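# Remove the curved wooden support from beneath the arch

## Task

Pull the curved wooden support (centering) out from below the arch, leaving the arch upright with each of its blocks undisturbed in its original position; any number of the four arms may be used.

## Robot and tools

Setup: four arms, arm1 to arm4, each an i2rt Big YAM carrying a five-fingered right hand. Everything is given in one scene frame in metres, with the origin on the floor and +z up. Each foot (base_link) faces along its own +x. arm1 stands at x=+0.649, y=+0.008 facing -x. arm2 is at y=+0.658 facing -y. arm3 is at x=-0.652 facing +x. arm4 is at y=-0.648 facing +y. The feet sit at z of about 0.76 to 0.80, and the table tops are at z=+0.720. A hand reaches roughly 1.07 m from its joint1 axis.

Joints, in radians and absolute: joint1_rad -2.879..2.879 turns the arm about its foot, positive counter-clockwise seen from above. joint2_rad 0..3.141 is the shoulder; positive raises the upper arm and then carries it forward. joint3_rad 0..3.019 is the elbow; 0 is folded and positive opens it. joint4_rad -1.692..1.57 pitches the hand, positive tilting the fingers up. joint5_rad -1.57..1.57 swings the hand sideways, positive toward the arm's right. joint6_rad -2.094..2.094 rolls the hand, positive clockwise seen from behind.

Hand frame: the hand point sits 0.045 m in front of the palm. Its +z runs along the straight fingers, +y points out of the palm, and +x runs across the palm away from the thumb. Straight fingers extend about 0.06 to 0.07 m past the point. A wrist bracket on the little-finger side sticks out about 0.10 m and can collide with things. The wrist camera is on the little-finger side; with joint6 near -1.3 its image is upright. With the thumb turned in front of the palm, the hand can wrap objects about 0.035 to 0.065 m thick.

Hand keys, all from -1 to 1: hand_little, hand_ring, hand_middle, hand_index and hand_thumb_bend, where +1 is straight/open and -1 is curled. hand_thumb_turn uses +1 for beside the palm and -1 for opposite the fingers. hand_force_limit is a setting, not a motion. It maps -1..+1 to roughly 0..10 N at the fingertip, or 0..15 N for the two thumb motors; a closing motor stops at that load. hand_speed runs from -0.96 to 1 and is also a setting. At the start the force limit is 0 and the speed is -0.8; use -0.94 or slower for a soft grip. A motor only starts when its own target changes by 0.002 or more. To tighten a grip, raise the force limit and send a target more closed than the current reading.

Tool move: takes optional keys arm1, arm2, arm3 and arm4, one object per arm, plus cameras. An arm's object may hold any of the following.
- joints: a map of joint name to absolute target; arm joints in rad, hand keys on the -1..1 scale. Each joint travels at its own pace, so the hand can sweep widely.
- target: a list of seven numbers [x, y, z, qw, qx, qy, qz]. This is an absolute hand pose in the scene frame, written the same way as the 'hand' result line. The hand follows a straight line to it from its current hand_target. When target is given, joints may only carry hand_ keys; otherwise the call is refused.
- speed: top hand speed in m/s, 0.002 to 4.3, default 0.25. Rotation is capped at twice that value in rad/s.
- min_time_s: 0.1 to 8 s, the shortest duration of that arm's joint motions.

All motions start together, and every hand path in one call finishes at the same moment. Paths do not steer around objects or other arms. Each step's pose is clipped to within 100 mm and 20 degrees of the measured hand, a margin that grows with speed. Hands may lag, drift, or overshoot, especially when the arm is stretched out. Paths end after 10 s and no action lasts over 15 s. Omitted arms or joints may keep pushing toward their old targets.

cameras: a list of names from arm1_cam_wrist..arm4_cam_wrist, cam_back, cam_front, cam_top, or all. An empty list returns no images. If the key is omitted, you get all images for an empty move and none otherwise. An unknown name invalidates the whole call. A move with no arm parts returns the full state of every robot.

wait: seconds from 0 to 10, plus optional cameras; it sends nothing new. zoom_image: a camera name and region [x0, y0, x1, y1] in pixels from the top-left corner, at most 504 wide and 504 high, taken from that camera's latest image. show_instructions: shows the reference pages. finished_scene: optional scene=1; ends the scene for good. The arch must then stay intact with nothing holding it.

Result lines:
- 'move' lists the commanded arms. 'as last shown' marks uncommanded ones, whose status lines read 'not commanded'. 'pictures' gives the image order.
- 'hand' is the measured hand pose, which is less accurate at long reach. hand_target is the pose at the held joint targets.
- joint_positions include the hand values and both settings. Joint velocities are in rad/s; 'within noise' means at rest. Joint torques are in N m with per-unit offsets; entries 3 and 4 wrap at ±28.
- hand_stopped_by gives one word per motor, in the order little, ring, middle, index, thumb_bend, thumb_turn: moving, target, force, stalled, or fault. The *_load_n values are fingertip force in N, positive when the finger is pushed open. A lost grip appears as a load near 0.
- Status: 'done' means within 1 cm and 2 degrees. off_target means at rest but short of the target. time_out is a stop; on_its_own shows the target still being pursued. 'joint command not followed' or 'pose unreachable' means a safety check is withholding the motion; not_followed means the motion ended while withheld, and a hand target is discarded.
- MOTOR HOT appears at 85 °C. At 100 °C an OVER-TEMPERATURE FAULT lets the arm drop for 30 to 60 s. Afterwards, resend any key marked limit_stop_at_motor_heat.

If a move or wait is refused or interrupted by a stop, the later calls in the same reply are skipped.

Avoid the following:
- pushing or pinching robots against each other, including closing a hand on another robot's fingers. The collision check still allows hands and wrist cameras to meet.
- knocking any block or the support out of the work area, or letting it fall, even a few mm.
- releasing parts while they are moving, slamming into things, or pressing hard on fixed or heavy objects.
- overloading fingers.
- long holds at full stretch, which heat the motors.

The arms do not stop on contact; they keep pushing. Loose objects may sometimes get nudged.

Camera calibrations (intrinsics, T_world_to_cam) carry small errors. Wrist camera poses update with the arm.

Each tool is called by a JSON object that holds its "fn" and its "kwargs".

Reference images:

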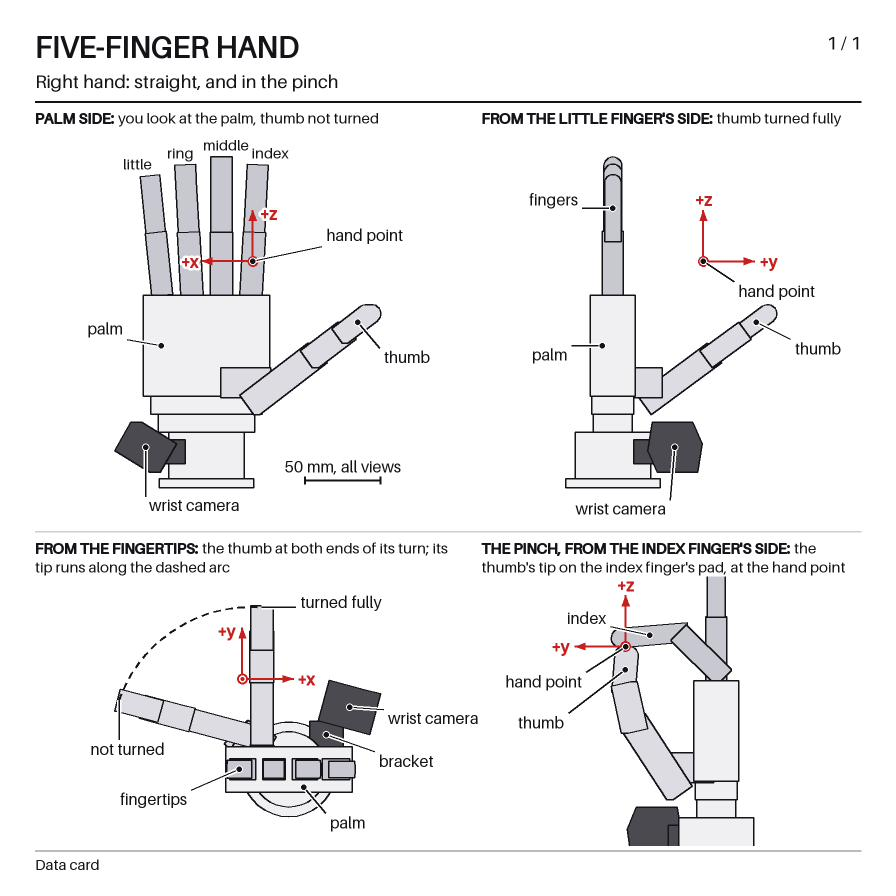

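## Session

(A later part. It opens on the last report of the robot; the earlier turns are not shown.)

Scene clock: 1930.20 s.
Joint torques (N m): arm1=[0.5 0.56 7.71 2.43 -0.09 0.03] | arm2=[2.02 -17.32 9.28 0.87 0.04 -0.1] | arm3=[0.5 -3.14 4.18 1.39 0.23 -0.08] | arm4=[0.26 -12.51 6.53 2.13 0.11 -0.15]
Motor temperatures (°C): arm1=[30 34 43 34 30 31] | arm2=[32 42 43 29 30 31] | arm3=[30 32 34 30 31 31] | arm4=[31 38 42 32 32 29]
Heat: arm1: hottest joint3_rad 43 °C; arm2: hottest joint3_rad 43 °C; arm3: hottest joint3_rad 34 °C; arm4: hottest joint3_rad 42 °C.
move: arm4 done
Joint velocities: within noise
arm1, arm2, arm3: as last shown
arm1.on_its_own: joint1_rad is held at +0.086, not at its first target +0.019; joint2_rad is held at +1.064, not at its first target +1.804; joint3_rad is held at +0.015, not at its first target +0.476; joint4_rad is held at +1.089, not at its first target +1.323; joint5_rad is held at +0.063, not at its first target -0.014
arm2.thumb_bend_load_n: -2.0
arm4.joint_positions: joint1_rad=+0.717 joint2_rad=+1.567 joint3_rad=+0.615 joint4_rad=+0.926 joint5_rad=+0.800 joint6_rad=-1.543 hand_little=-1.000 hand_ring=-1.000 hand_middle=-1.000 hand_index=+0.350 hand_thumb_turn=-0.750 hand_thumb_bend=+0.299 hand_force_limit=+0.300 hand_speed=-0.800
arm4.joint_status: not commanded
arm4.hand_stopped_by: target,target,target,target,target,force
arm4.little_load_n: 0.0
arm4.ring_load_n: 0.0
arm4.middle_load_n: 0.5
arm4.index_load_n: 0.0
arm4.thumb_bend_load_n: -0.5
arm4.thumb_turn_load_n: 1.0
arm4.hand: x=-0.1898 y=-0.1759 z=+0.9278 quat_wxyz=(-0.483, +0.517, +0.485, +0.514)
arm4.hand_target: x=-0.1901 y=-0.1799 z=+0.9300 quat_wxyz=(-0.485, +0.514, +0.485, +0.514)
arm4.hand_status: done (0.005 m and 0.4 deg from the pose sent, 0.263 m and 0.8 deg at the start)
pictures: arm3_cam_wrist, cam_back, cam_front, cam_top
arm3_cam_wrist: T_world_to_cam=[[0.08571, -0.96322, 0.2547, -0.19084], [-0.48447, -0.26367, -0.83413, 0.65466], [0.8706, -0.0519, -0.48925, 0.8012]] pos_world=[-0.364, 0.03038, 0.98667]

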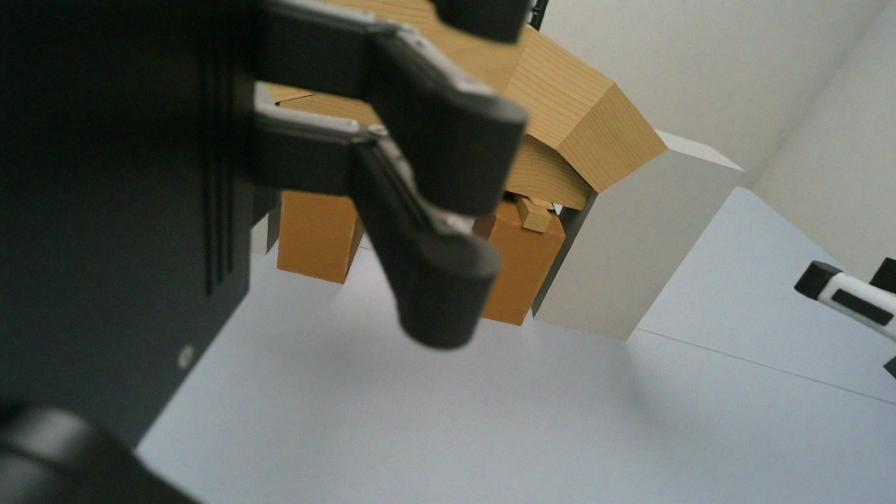

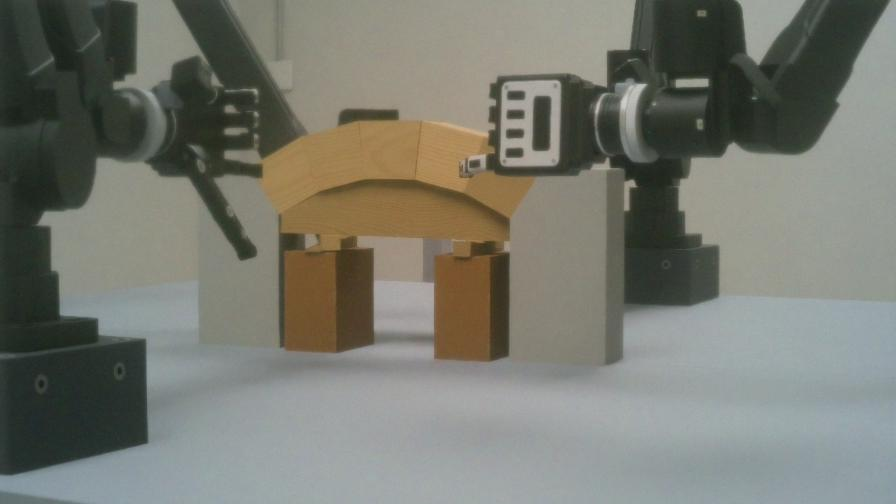

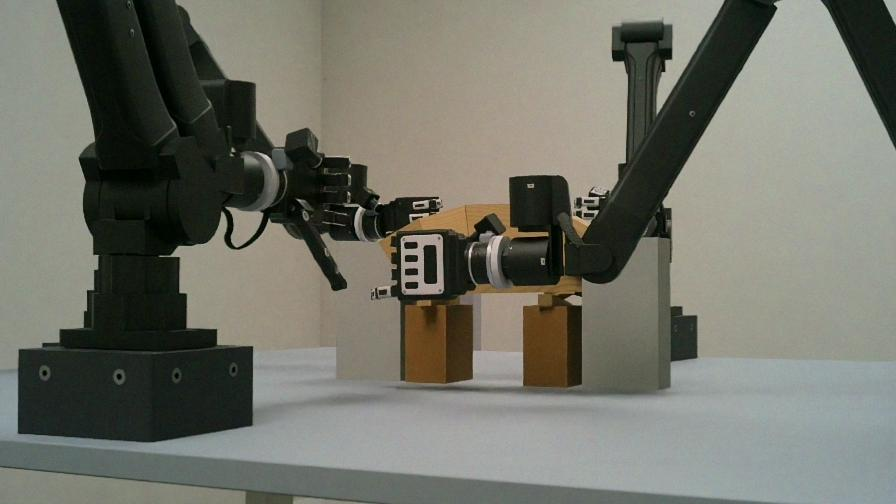

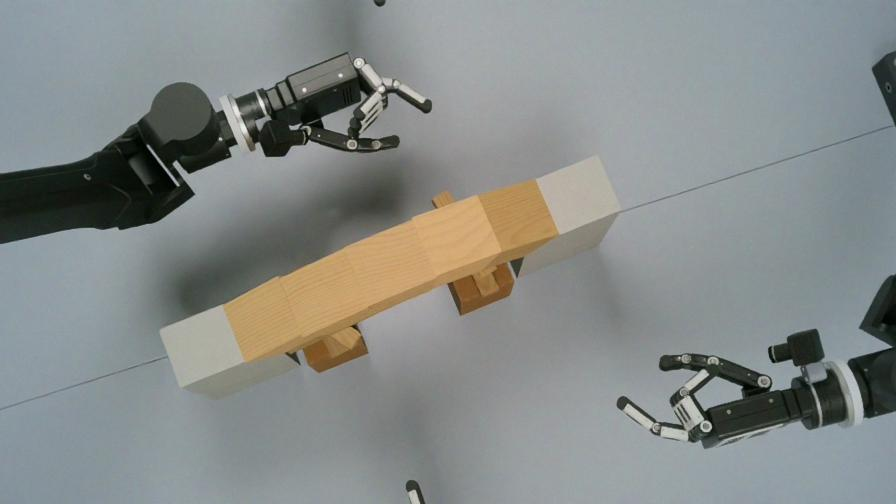

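{"fn": "move", "kwargs": {"arm3": {"target": [-0.25, 0.20, 0.90, -0.0287, 0.7065, 0.0287, 0.7065], "speed": 0.15}, "cameras": ["arm3_cam_wrist"]}}

{"fn": "zoom_image", "kwargs": {"camera": "arm3_cam_wrist", "region": [450, 0, 896, 350]}}

Scene clock: 1955.33 s.
Joint torques (N m): arm1=[0.38 0.21 7.84 2.63 -0.09 0.03] | arm2=[1.9 -17.32 9.33 0.92 0.04 -0.11] | arm3=[-0.38 -6.53 4.63 3.34 0.27 -0.12] | arm4=[0.5 -12.16 6.57 1.96 0.1 -0.17]
Motor temperatures (°C): arm1=[30 34 43 34 30 31] | arm2=[32 42 43 29 30 31] | arm3=[30 32 34 30 31 31] | arm4=[31 36 40 32 32 29]
Heat: arm1: hottest joint3_rad 43 °C; arm2: hottest joint3_rad 43 °C; arm3: hottest joint3_rad 34 °C; arm4: hottest joint3_rad 40 °C.
move: arm3 off_target
Joint velocities: within noise
arm1, arm2, arm4: as last shown
arm1.on_its_own: joint1_rad is held at +0.086, not at its first target +0.019; joint2_rad is held at +1.064, not at its first target +1.804; joint3_rad is held at +0.015, not at its first target +0.476; joint4_rad is held at +1.089, not at its first target +1.323; joint5_rad is held at +0.063, not at its first target -0.014
arm2.little_load_n: 0.5
arm2.thumb_turn_load_n: 4.0
arm3.joint_positions: joint1_rad=+0.876 joint2_rad=+1.664 joint3_rad=+0.370 joint4_rad=+1.261 joint5_rad=+0.779 joint6_rad=-1.567 hand_little=-1.000 hand_ring=-1.000 hand_middle=-1.000 hand_index=+1.000 hand_thumb_turn=+1.000 hand_thumb_bend=+1.000 hand_force_limit=+0.000 hand_speed=-0.800
arm3.joint_status: not commanded
arm3.hand_stopped_by: target,target,target,target,target,target
arm3.little_load_n: 0.0
arm3.ring_load_n: 0.0
arm3.middle_load_n: 0.0
arm3.index_load_n: 0.0
arm3.thumb_bend_load_n: 0.0
arm3.thumb_turn_load_n: 0.5
arm3.hand: x=-0.2553 y=+0.1917 z=+0.8914 quat_wxyz=(-0.020, +0.717, +0.035, +0.696)
arm3.hand_target: x=-0.2503 y=+0.1997 z=+0.9001 quat_wxyz=(-0.029, +0.707, +0.028, +0.706)
arm3.hand_status: off_target (0.013 m and 2.1 deg from the pose sent, 0.185 m and 1.0 deg at the start)
arm4.thumb_turn_load_n: 0.5
arm3_cam_wrist: T_world_to_cam=[[0.10199, -0.95435, 0.28073, -0.03611], [-0.51729, -0.29192, -0.80448, 0.64265], [0.84971, -0.06317, -0.52345, 0.80611]] pos_world=[-0.34885, 0.20407, 0.9491]

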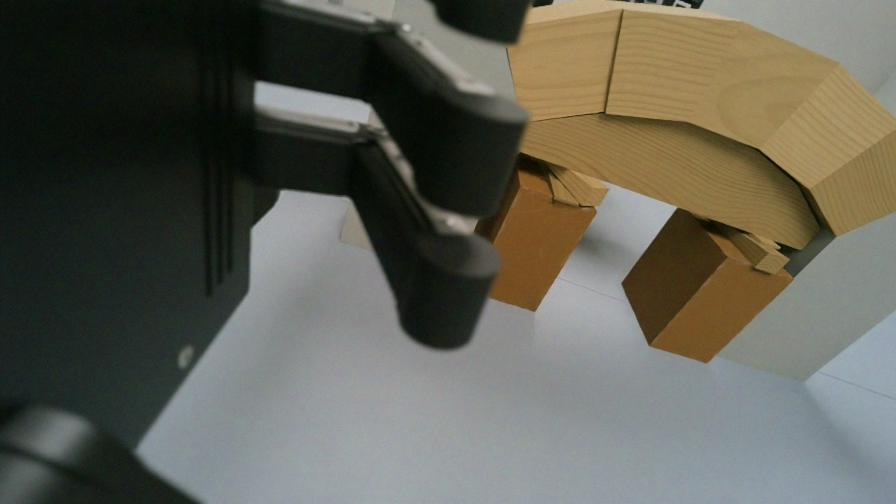

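Scaled by 1.130 from the camera's image (finer frame: 1280x720).

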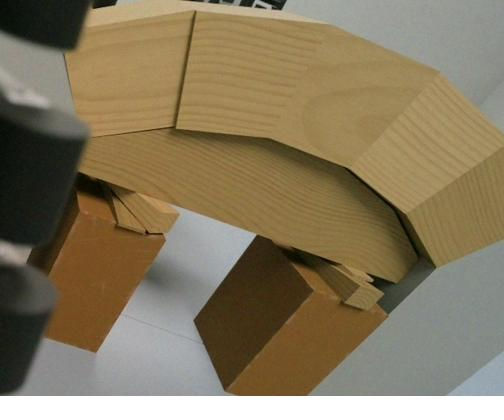

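{"fn": "zoom_image", "kwargs": {"camera": "arm3_cam_wrist", "region": [500, 80, 680, 220]}}

{"fn": "zoom_image", "kwargs": {"camera": "arm3_cam_wrist", "region": [680, 100, 860, 240]}}

Scaled by 2.800 from the camera's image (finer frame: 1280x720).

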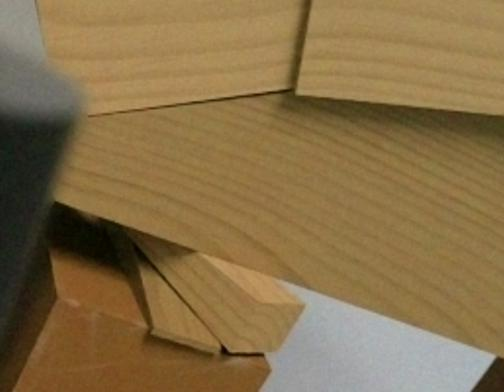

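Scaled by 2.800 from the camera's image (finer frame: 1280x720).

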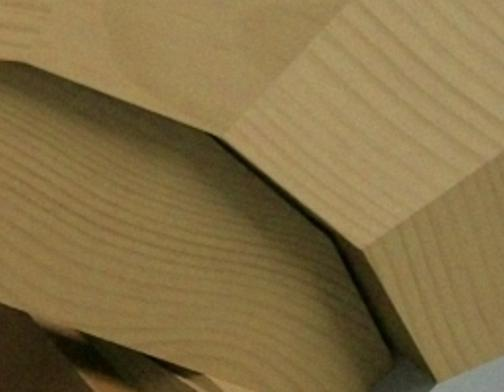

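{"fn": "move", "kwargs": {"arm2": {"target": [0.16, 0.25, 0.93, 0.4793, 0.5199, -0.4793, 0.5199], "speed": 0.15}, "arm3": {"target": [-0.29, 0.20, 0.90, -0.0287, 0.7065, 0.0287, 0.7065], "speed": 0.15}, "cameras": ["cam_top", "cam_front", "arm1_cam_wrist"]}}

{"fn": "zoom_image", "kwargs": {"camera": "cam_top", "region": [420, 160, 540, 340]}}

{"fn": "zoom_image", "kwargs": {"camera": "cam_front", "region": [370, 180, 620, 400]}}

Scene clock: 1994.23 s.
Joint torques (N m): arm1=[0.32 0.26 7.75 2.54 -0.08 0.04] | arm2=[1.67 -8.53 5.87 0.73 0.02 -0.12] | arm3=[0.09 -7.59 2.35 3.08 0.26 -0.11] | arm4=[-0.03 -12.34 6.58 2.03 0.12 -0.15]
Motor temperatures (°C): arm1=[30 34 43 34 30 31] | arm2=[32 42 43 29 30 31] | arm3=[30 32 35 30 31 31] | arm4=[31 35 39 32 32 29]
Heat: arm1: hottest joint3_rad 43 °C; arm2: hottest joint3_rad 43 °C; arm3: hottest joint3_rad 35 °C; arm4: hottest joint3_rad 39 °C.
move: arm2 done; arm3 done
Joint velocities: arm1=[0.015 0.005 -0.032 -0.002 -0.154 -0.007] | arm2=[within noise] | arm3=[within noise] | arm4=[within noise]
arm1, arm4: as last shown
arm1.on_its_own: joint1_rad is held at +0.086, not at its first target +0.019; joint2_rad is held at +1.064, not at its first target +1.804; joint3_rad is held at +0.015, not at its first target +0.476; joint4_rad is held at +1.089, not at its first target +1.323; joint5_rad is held at +0.063, not at its first target -0.014
arm2.joint_positions: joint1_rad=+0.766 joint2_rad=+1.363 joint3_rad=+0.389 joint4_rad=+0.991 joint5_rad=+0.710 joint6_rad=-1.568 hand_little=-1.000 hand_ring=-1.000 hand_middle=-1.000 hand_index=+0.300 hand_thumb_turn=-0.799 hand_thumb_bend=+0.299 hand_force_limit=+0.000 hand_speed=-0.800
arm2.joint_status: not commanded
arm2.hand_stopped_by: target,target,target,target,target,target
arm2.little_load_n: 0.0
arm2.ring_load_n: 0.5
arm2.middle_load_n: 0.5
arm2.index_load_n: 0.0
arm2.thumb_bend_load_n: -2.0
arm2.thumb_turn_load_n: 4.0
arm2.hand: x=+0.1608 y=+0.2476 z=+0.9315 quat_wxyz=(+0.477, +0.512, -0.482, +0.527)
arm2.hand_target: x=+0.1600 y=+0.2500 z=+0.9301 quat_wxyz=(+0.479, +0.520, -0.479, +0.520)
arm2.hand_status: done (0.003 m and 1.3 deg from the pose sent, 0.287 m and 0.6 deg at the start)
arm3.joint_positions: joint1_rad=+0.977 joint2_rad=+1.653 joint3_rad=+0.332 joint4_rad=+1.298 joint5_rad=+0.884 joint6_rad=-1.567 hand_little=-1.000 hand_ring=-1.000 hand_middle=-1.000 hand_index=+1.000 hand_thumb_turn=+1.000 hand_thumb_bend=+1.000 hand_force_limit=+0.000 hand_speed=-0.800
arm3.joint_status: not commanded
arm3.hand_stopped_by: target,target,target,target,target,target
arm3.little_load_n: 0.0
arm3.ring_load_n: 0.0
arm3.middle_load_n: 0.0
arm3.index_load_n: 0.0
arm3.thumb_bend_load_n: 0.0
arm3.thumb_turn_load_n: 0.0
arm3.hand: x=-0.2871 y=+0.1984 z=+0.8924 quat_wxyz=(-0.021, +0.714, +0.032, +0.699)
arm3.hand_target: x=-0.2899 y=+0.1999 z=+0.8999 quat_wxyz=(-0.029, +0.707, +0.029, +0.706)
arm3.hand_status: done (0.008 m and 1.5 deg from the pose sent, 0.037 m and 2.1 deg at the start)
pictures: arm1_cam_wrist, cam_front, cam_top
arm1_cam_wrist: T_world_to_cam=[[-0.09382, 0.95154, 0.29288, -0.2793], [0.49895, 0.29951, -0.81323, 0.59459], [-0.86154, 0.06983, -0.50287, 0.83138]] pos_world=[0.39339, 0.02962, 0.98341]

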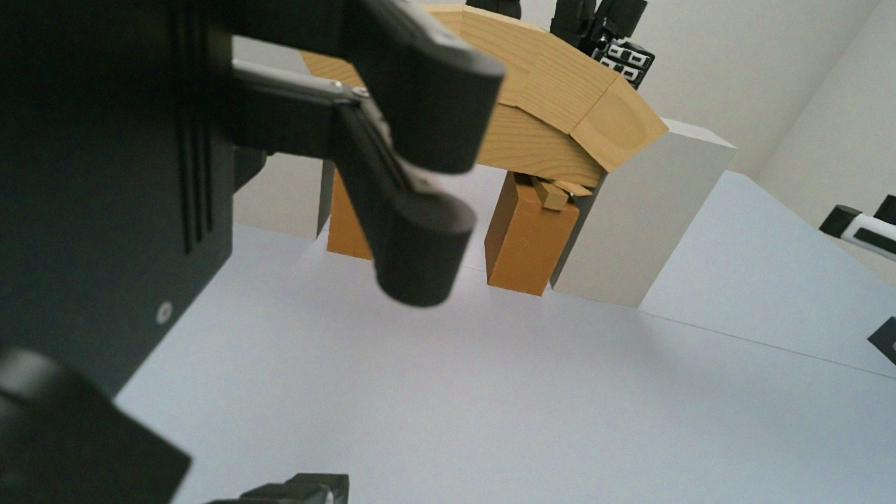

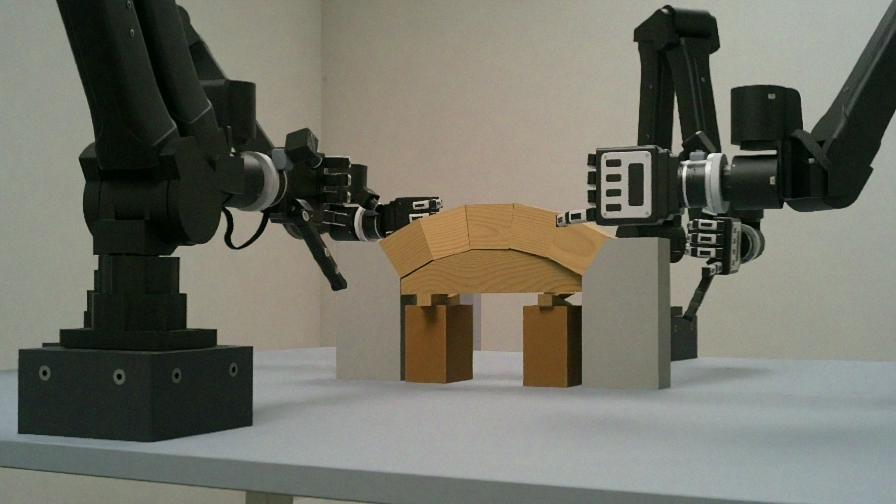

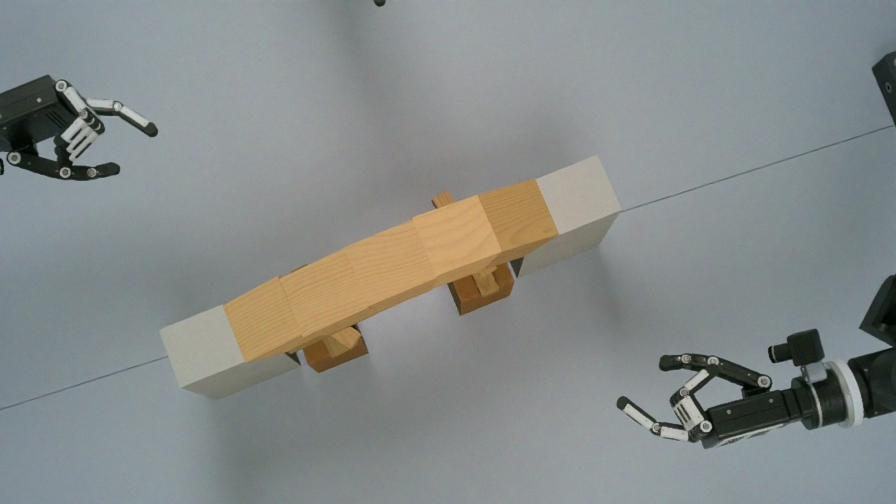

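Scaled by 2.800 from the camera's image (finer frame: 1280x720).

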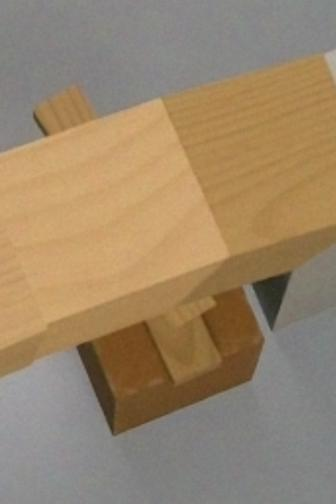

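Scaled by 2.016 from the camera's image (finer frame: 1280x720).

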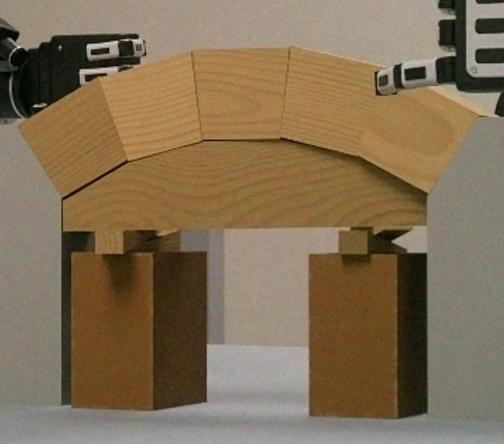

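{"fn": "zoom_image", "kwargs": {"camera": "cam_front", "region": [460, 210, 600, 310]}}

{"fn": "zoom_image", "kwargs": {"camera": "cam_front", "region": [380, 210, 520, 310]}}

Scaled by 3.600 from the camera's image (finer frame: 1280x720).

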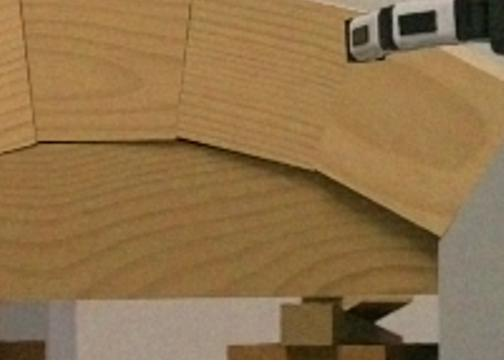

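Scaled by 3.600 from the camera's image (finer frame: 1280x720).

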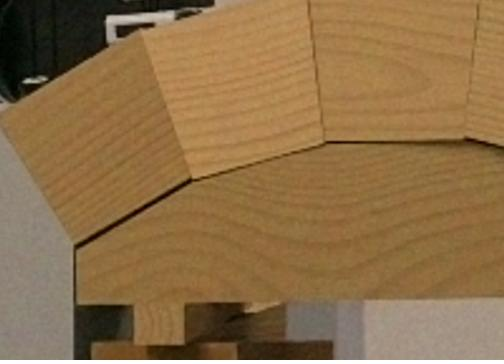

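{"fn": "move", "kwargs": {"arm1": {"target": [0.22, 0.025, 0.86, 0.7065, 0.0287, -0.7065, 0.0287], "speed": 0.15, "joints": {"hand_thumb_turn": -1.0, "hand_thumb_bend": 0.2, "hand_speed": -0.4}}, "cameras": ["cam_top"]}}

{"fn": "move", "kwargs": {"arm1": {"target": [0.16, 0.020, 0.79, 0.7065, 0.0287, -0.7065, 0.0287], "speed": 0.12, "joints": {"hand_speed": -0.8}}, "cameras": ["cam_top", "cam_front", "arm1_cam_wrist"]}}

Scene clock: 2040.67 s.
Joint torques (N m): arm1=[-0.32 -4.89 2.39 3.02 -0.11 0.1] | arm2=[1.67 -8.53 5.89 0.73 0.03 -0.12] | arm3=[0.56 -7.47 2.32 3.15 0.26 -0.15] | arm4=[0.62 -12.28 6.46 1.98 0.08 -0.14]
Motor temperatures (°C): arm1=[30 34 42 34 29 31] | arm2=[32 39 40 29 30 31] | arm3=[30 32 34 31 31 31] | arm4=[31 35 38 32 32 29]
Heat: arm1: hottest joint3_rad 42 °C; arm2: hottest joint3_rad 40 °C; arm3: hottest joint3_rad 34 °C; arm4: hottest joint3_rad 38 °C.
move: arm1 off_target
Joint velocities: within noise
arm1.joint_positions: joint1_rad=+0.083 joint2_rad=+1.793 joint3_rad=+0.180 joint4_rad=+1.548 joint5_rad=+0.047 joint6_rad=-1.580 hand_little=-1.000 hand_ring=-1.000 hand_middle=-1.000 hand_index=+1.000 hand_thumb_turn=-0.889 hand_thumb_bend=+0.200 hand_force_limit=+0.000 hand_speed=-0.400
arm1.joint_status: hand_thumb_turn off_target (ended at -0.889, target -1.000); the others done
arm1.hand_stopped_by: target,target,target,target,target,force
arm1.little_load_n: 0.0
arm1.ring_load_n: 0.0
arm1.middle_load_n: 0.0
arm1.index_load_n: 0.0
arm1.thumb_bend_load_n: 1.5
arm1.thumb_turn_load_n: 10.0
arm1.hand: x=+0.2250 y=+0.0227 z=+0.8524 quat_wxyz=(+0.685, +0.033, -0.727, +0.027)
arm1.hand_target: x=+0.2200 y=+0.0250 z=+0.8605 quat_wxyz=(+0.697, +0.027, -0.715, +0.029)
arm1.hand_status: off_target (0.009 m and 3.5 deg from the pose sent, 0.103 m and 1.2 deg at the start; a joint's target at an end of its range on 41 of 62 steps)
arm2, arm3, arm4: as last shown
arm2.ring_load_n: 0.0
arm2.middle_load_n: 1.0
arm2.thumb_turn_load_n: 4.5
arm4.thumb_bend_load_n: 0.0

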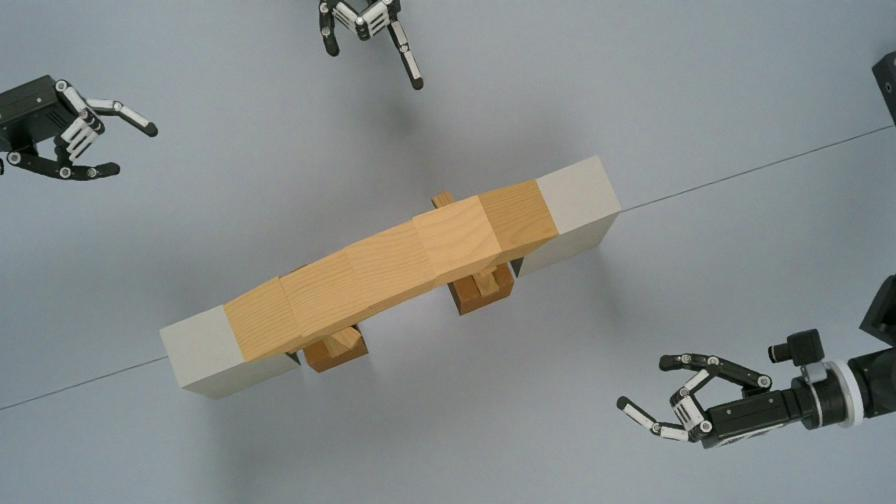

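Scene clock: 2041.97 s.
Joint torques (N m): arm1=[-0.5 -7 1.63 2.91 -0.07 0.15] | arm2=[1.67 -8.7 5.87 0.73 0.02 -0.11] | arm3=[0.32 -7.53 2.32 3.17 0.25 -0.13] | arm4=[0.38 -12.45 6.49 1.92 0.11 -0.16]
Motor temperatures (°C): arm1=[30 34 42 34 29 31] | arm2=[32 39 40 29 30 31] | arm3=[30 32 34 31 31 31] | arm4=[31 35 38 32 32 29]
Heat: arm1: hottest joint3_rad 42 °C; arm2: hottest joint3_rad 40 °C; arm3: hottest joint3_rad 34 °C; arm4: hottest joint3_rad 38 °C.
move: arm1 off_target
Joint velocities: within noise
arm1.joint_positions: joint1_rad=+0.076 joint2_rad=+2.059 joint3_rad=+0.386 joint4_rad=+1.551 joint5_rad=+0.046 joint6_rad=-1.578 hand_little=-1.000 hand_ring=-1.000 hand_middle=-1.000 hand_index=+1.000 hand_thumb_turn=-0.889 hand_thumb_bend=+0.200 hand_force_limit=+0.000 hand_speed=-0.800
arm1.joint_status: all done
arm1.hand_stopped_by: target,target,target,target,target,force
arm1.little_load_n: 0.0
arm1.ring_load_n: 0.0
arm1.middle_load_n: 0.0
arm1.index_load_n: 0.0
arm1.thumb_bend_load_n: 1.5
arm1.thumb_turn_load_n: 9.5
arm1.hand: x=+0.1634 y=+0.0173 z=+0.7875 quat_wxyz=(+0.664, +0.032, -0.747, +0.024)
arm1.hand_target: x=+0.1598 y=+0.0200 z=+0.7904 quat_wxyz=(+0.673, +0.024, -0.739, +0.028)
arm1.hand_status: off_target (0.005 m and 6.7 deg from the pose sent, 0.090 m and 3.5 deg at the start; a joint's target at an end of its range on 39 of 39 steps)
arm2, arm3, arm4: as last shown
arm2.middle_load_n: 0.5
arm3.thumb_bend_load_n: -0.5
arm4.middle_load_n: 1.0
arm4.thumb_bend_load_n: -0.5
pictures: arm1_cam_wrist, cam_front, cam_top
arm1_cam_wrist: T_world_to_cam=[[-0.14029, 0.94643, 0.29085, -0.22461], [0.60188, 0.31477, -0.73394, 0.46851], [-0.78617, 0.07209, -0.61379, 0.72246]] pos_world=[0.25448, 0.01302, 0.85263]

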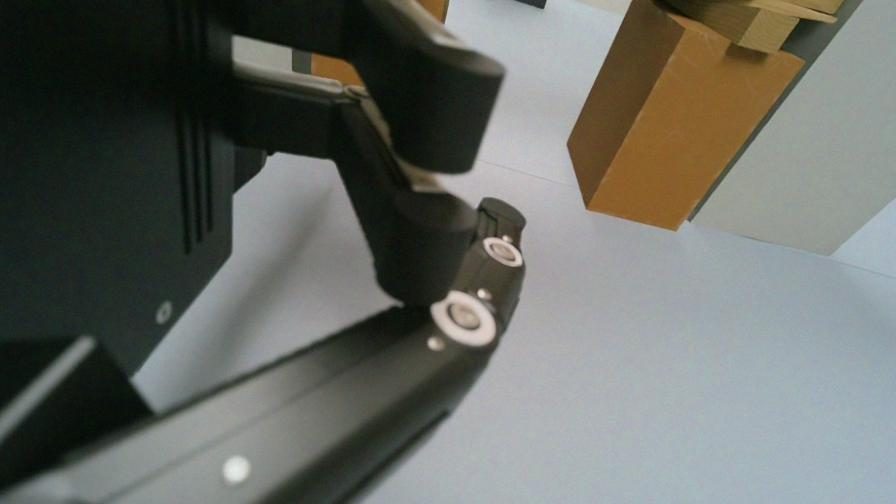

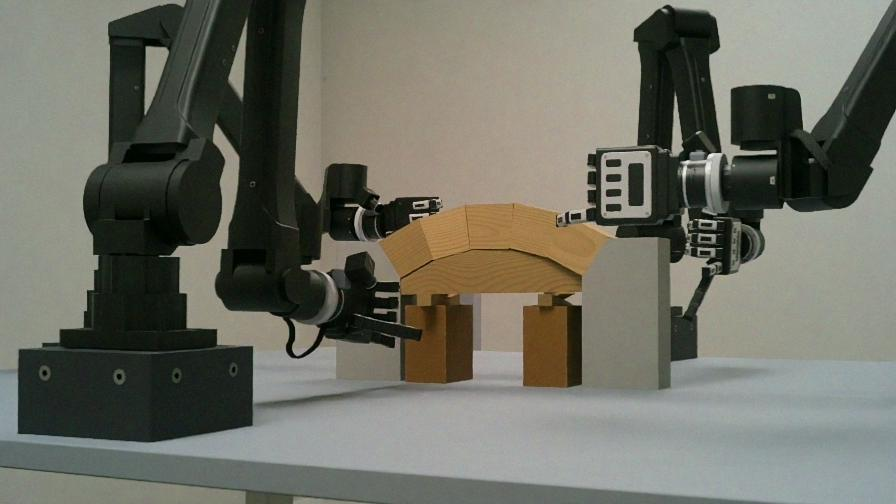

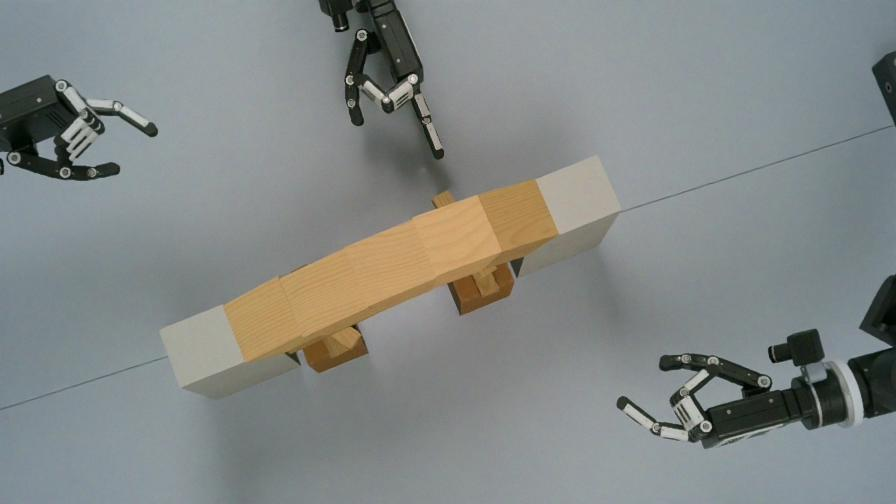

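{"fn": "move", "kwargs": {"arm1": {"target": [0.117, 0.028, 0.79, 0.7065, 0.0287, -0.7065, 0.0287], "speed": 0.06}, "cameras": ["cam_top", "cam_front"]}}

{"fn": "zoom_image", "kwargs": {"camera": "cam_top", "region": [390, 130, 510, 220]}}

{"fn": "zoom_image", "kwargs": {"camera": "cam_front", "region": [370, 240, 550, 400]}}

Scene clock: 2056.53 s.
Joint torques (N m): arm1=[-0.21 -7.3 2.54 2.78 -0.11 0.01] | arm2=[1.61 -8.53 5.85 0.73 0.02 -0.11] | arm3=[0.21 -7.24 2.36 3.15 0.28 -0.13] | arm4=[0.32 -12.51 6.46 2.02 0.11 -0.12]
Motor temperatures (°C): arm1=[30 35 41 34 29 31] | arm2=[32 39 39 29 30 31] | arm3=[30 32 34 31 31 31] | arm4=[31 35 38 32 32 29]
Heat: arm1: hottest joint3_rad 41 °C; arm2: hottest joint2_rad 39 °C; arm3: hottest joint3_rad 34 °C; arm4: hottest joint3_rad 38 °C.
move: arm1 off_target
Joint velocities: within noise
arm1.joint_positions: joint1_rad=+0.034 joint2_rad=+2.110 joint3_rad=+0.498 joint4_rad=+1.551 joint5_rad=+0.001 joint6_rad=-1.578 hand_little=-1.000 hand_ring=-1.000 hand_middle=-1.000 hand_index=+1.000 hand_thumb_turn=-0.889 hand_thumb_bend=+0.200 hand_force_limit=+0.000 hand_speed=-0.800
arm1.joint_status: not commanded
arm1.hand_stopped_by: target,target,target,target,target,force
arm1.little_load_n: 0.0
arm1.ring_load_n: 0.0
arm1.middle_load_n: 0.0
arm1.index_load_n: 0.0
arm1.thumb_bend_load_n: 1.5
arm1.thumb_turn_load_n: 9.5
arm1.hand: x=+0.1205 y=+0.0254 z=+0.7890 quat_wxyz=(+0.686, +0.030, -0.726, +0.028)
arm1.hand_target: x=+0.1168 y=+0.0279 z=+0.7904 quat_wxyz=(+0.694, +0.027, -0.719, +0.028)
arm1.hand_status: off_target (0.004 m and 3.3 deg from the pose sent, 0.048 m and 6.7 deg at the start; a joint's target at an end of its range on 40 of 40 steps)
arm2, arm3, arm4: as last shown
arm2.middle_load_n: 1.0
arm3.ring_load_n: 0.5
arm3.thumb_bend_load_n: 0.0
arm4.middle_load_n: 0.5
arm4.thumb_bend_load_n: 0.0
pictures: cam_front, cam_top

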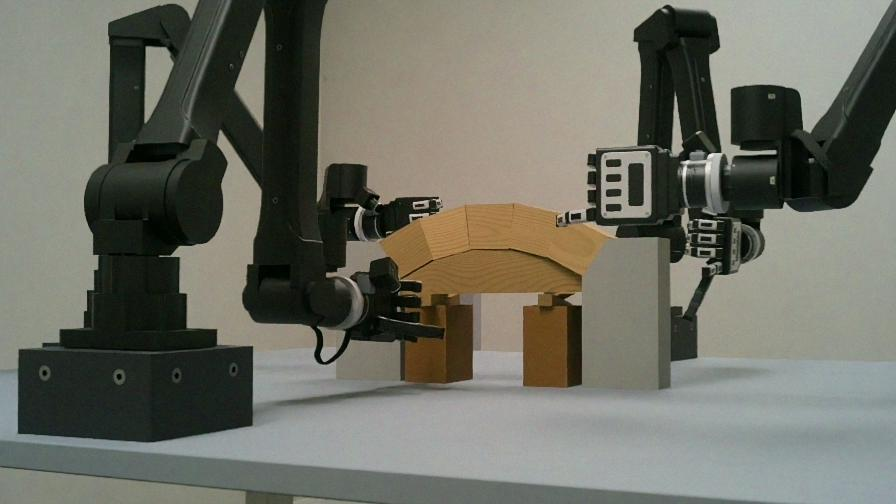

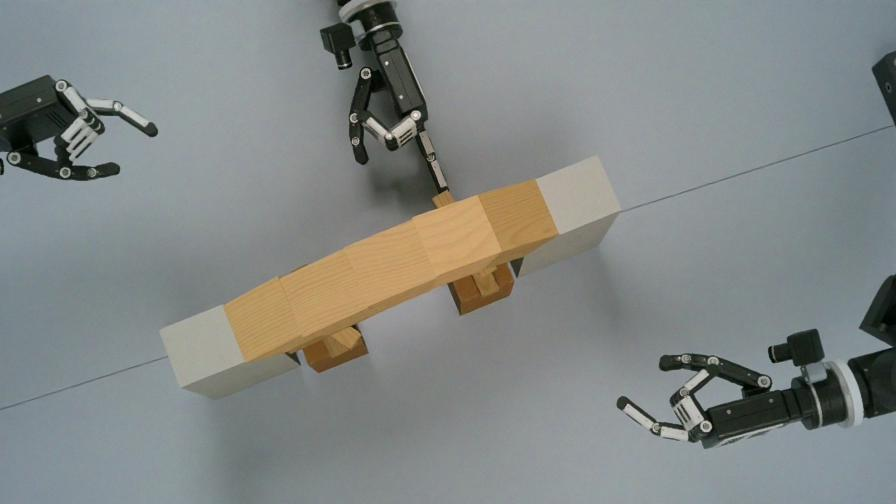

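Scaled by 4.200 from the camera's image (finer frame: 1280x720).

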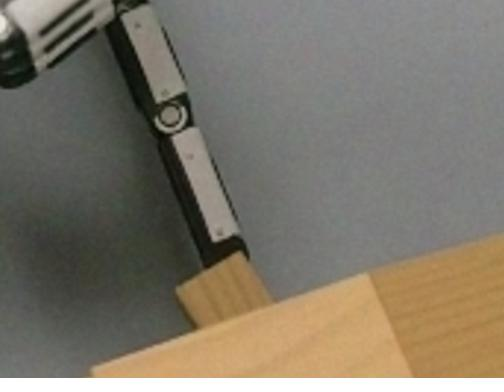

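Scaled by 2.800 from the camera's image (finer frame: 1280x720).

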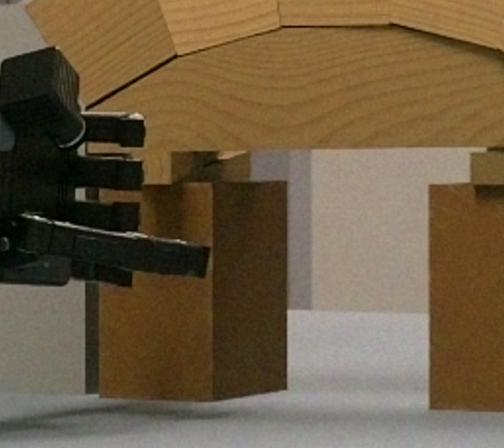

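{"fn": "move", "kwargs": {"arm1": {"target": [0.092, 0.026, 0.79, 0.7065, 0.0287, -0.7065, 0.0287], "speed": 0.03}, "cameras": ["cam_top", "cam_front"]}}

{"fn": "zoom_image", "kwargs": {"camera": "cam_top", "region": [420, 160, 540, 340]}}

{"fn": "zoom_image", "kwargs": {"camera": "cam_front", "region": [370, 240, 550, 400]}}

Scene clock: 2064.27 s.
Joint torques (N m): arm1=[-0.21 -8.06 3.04 3.02 -0.14 0.02] | arm2=[1.55 -8.7 5.85 0.75 0.03 -0.12] | arm3=[0.21 -7.24 2.26 3.26 0.28 -0.1] | arm4=[0.38 -12.45 6.49 2.02 0.09 -0.14]
Motor temperatures (°C): arm1=[30 35 41 35 29 31] | arm2=[32 39 39 29 30 31] | arm3=[30 32 34 31 31 31] | arm4=[31 35 38 32 32 29]
Heat: arm1: hottest joint3_rad 41 °C; arm2: hottest joint2_rad 39 °C; arm3: hottest joint3_rad 34 °C; arm4: hottest joint3_rad 38 °C.
move: arm1 done
Joint velocities: within noise
arm1.joint_positions: joint1_rad=+0.034 joint2_rad=+2.146 joint3_rad=+0.566 joint4_rad=+1.551 joint5_rad=-0.002 joint6_rad=-1.578 hand_little=-1.000 hand_ring=-1.000 hand_middle=-1.000 hand_index=+1.000 hand_thumb_turn=-0.889 hand_thumb_bend=+0.200 hand_force_limit=+0.000 hand_speed=-0.800
arm1.joint_status: not commanded
arm1.hand_stopped_by: target,target,target,target,target,force
arm1.little_load_n: 0.0
arm1.ring_load_n: 0.0
arm1.middle_load_n: 0.0
arm1.index_load_n: 0.0
arm1.thumb_bend_load_n: 1.5
arm1.thumb_turn_load_n: 9.5
arm1.hand: x=+0.0964 y=+0.0227 z=+0.7884 quat_wxyz=(+0.698, +0.031, -0.715, +0.029)
arm1.hand_target: x=+0.0922 y=+0.0259 z=+0.7900 quat_wxyz=(+0.706, +0.029, -0.707, +0.029)
arm1.hand_status: done (0.006 m and 1.4 deg from the pose sent, 0.029 m and 3.3 deg at the start; a joint's target at an end of its range on 28 of 39 steps)
arm2, arm3, arm4: as last shown
arm3.ring_load_n: 0.0
pictures: cam_front, cam_top

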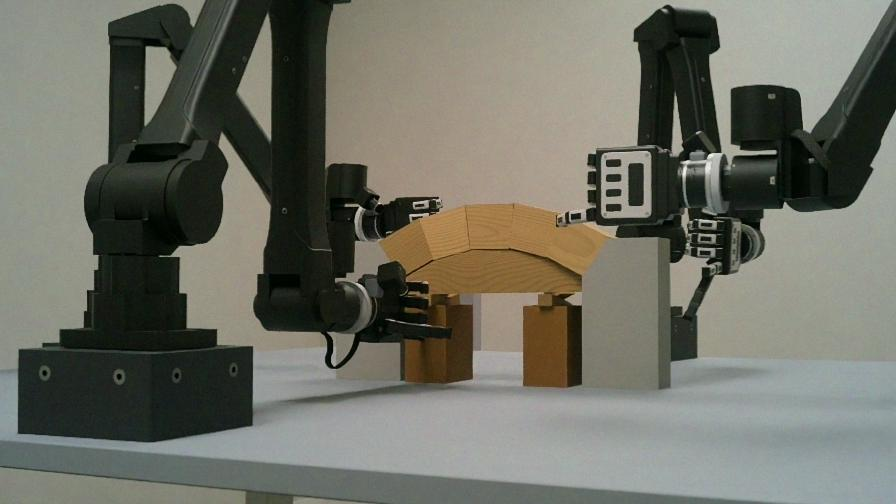

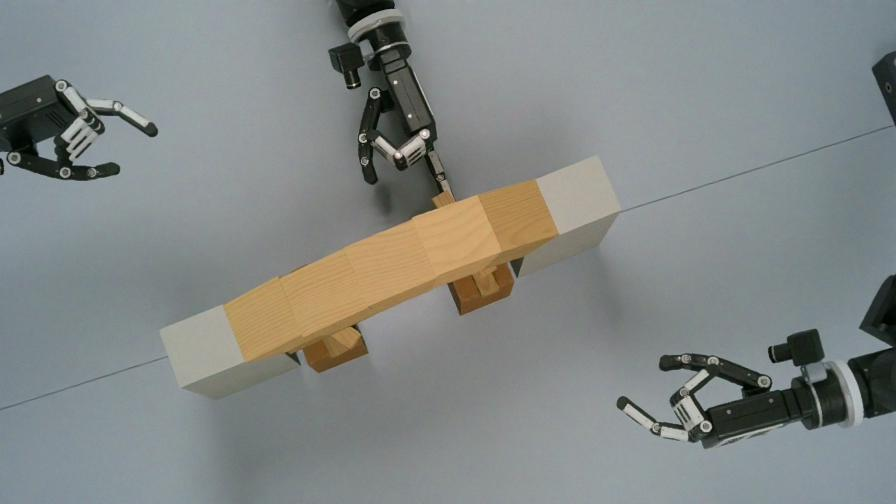

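Scaled by 2.800 from the camera's image (finer frame: 1280x720).

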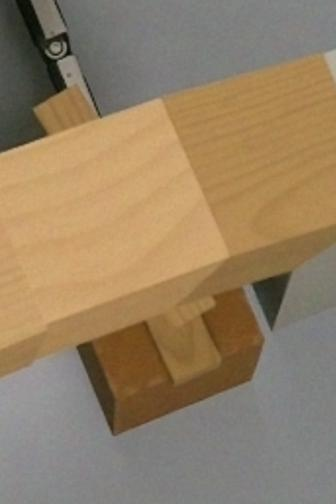

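Scaled by 2.800 from the camera's image (finer frame: 1280x720).

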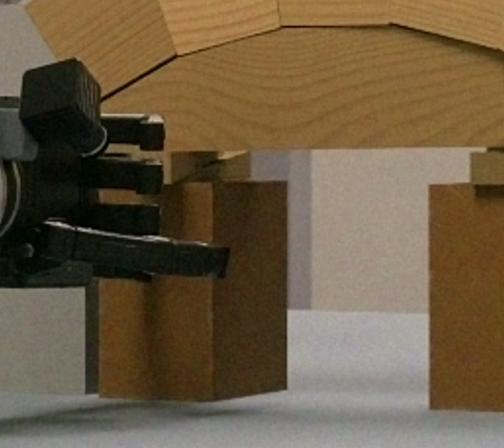

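{"fn": "move", "kwargs": {"arm1": {"target": [0.082, 0.0255, 0.79, 0.7065, 0.0287, -0.7065, 0.0287], "speed": 0.03}, "cameras": ["cam_top", "cam_front", "arm3_cam_wrist"]}}

{"fn": "zoom_image", "kwargs": {"camera": "cam_top", "region": [420, 160, 540, 340]}}

Scene clock: 2071.40 s.
Joint torques (N m): arm1=[-0.03 -7.77 4.25 1.85 -0.08 0] | arm2=[1.55 -8.64 5.89 0.75 0.02 -0.11] | arm3=[0.26 -7.88 2.36 3.25 0.28 -0.13] | arm4=[0.26 -12.28 6.53 2.02 0.1 -0.15]
Motor temperatures (°C): arm1=[30 35 41 35 29 31] | arm2=[32 38 39 29 30 31] | arm3=[30 32 34 31 31 31] | arm4=[31 35 38 32 32 29]
Heat: arm1: hottest joint3_rad 41 °C; arm2: hottest joint3_rad 39 °C; arm3: hottest joint3_rad 34 °C; arm4: hottest joint3_rad 38 °C.
move: arm1 done
Joint velocities: within noise
arm1.joint_positions: joint1_rad=+0.034 joint2_rad=+2.146 joint3_rad=+0.579 joint4_rad=+1.551 joint5_rad=-0.003 joint6_rad=-1.578 hand_little=-1.000 hand_ring=-1.000 hand_middle=-1.000 hand_index=+1.000 hand_thumb_turn=-0.889 hand_thumb_bend=+0.200 hand_force_limit=+0.000 hand_speed=-0.800
arm1.joint_status: not commanded
arm1.hand_stopped_by: target,target,target,target,target,force
arm1.little_load_n: 0.0
arm1.ring_load_n: 0.0
arm1.middle_load_n: 0.0
arm1.index_load_n: 0.0
arm1.thumb_bend_load_n: 1.5
arm1.thumb_turn_load_n: 9.5
arm1.hand: x=+0.0910 y=+0.0220 z=+0.7915 quat_wxyz=(+0.702, +0.031, -0.711, +0.030)
arm1.hand_target: x=+0.0823 y=+0.0254 z=+0.7901 quat_wxyz=(+0.707, +0.029, -0.707, +0.029)
arm1.hand_status: done (0.010 m and 0.7 deg from the pose sent, 0.015 m and 1.4 deg at the start)
arm2, arm3, arm4: as last shown
arm2.middle_load_n: 0.5
arm4.middle_load_n: 1.0
arm4.thumb_bend_load_n: -0.5
pictures: arm3_cam_wrist, cam_front, cam_top
arm3_cam_wrist: T_world_to_cam=[[0.09481, -0.95666, 0.27536, -0.02355], [-0.51157, -0.28411, -0.81091, 0.63475], [0.85399, -0.06398, -0.51634, 0.82915]] pos_world=[-0.38113, 0.21086, 0.94933]

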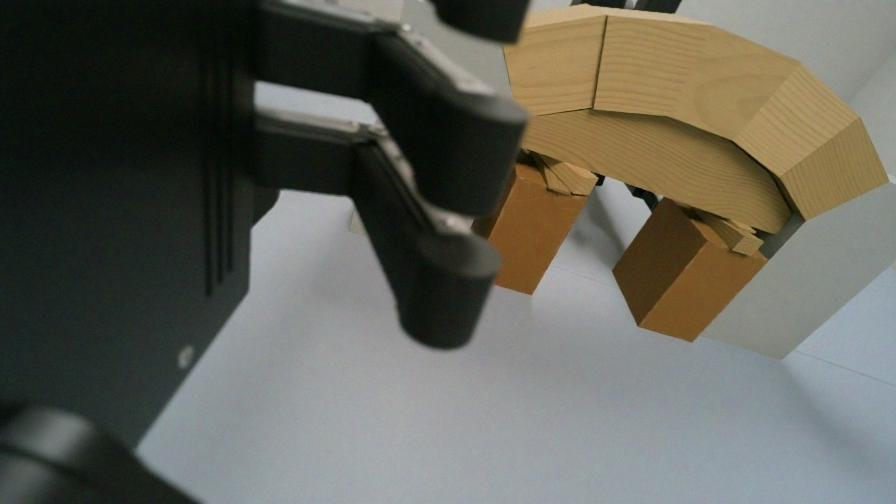

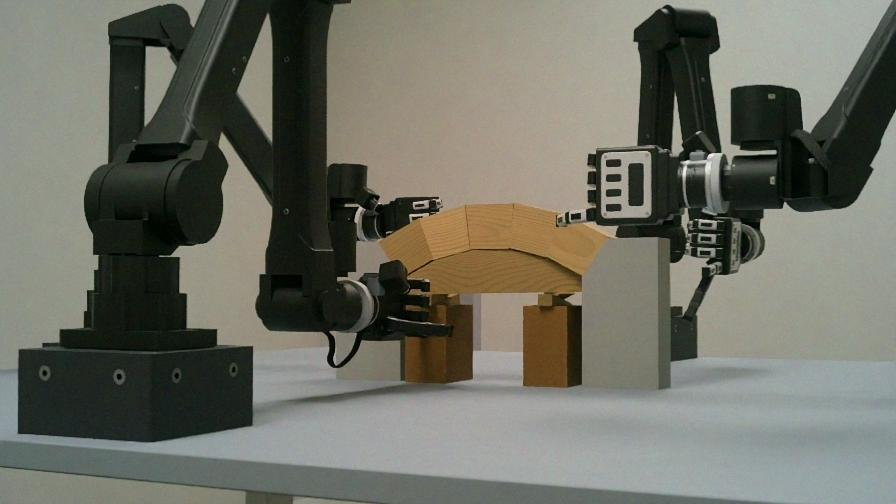

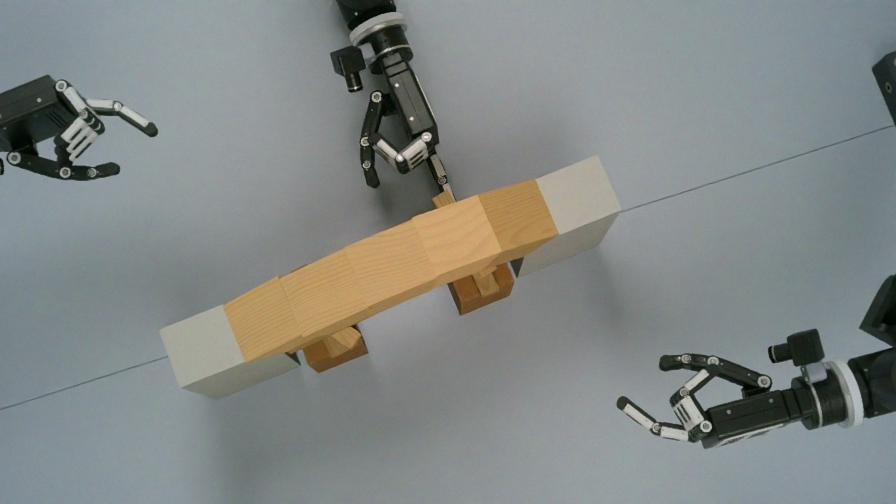

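Scaled by 2.800 from the camera's image (finer frame: 1280x720).

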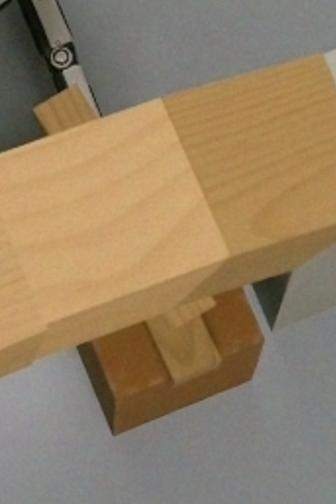

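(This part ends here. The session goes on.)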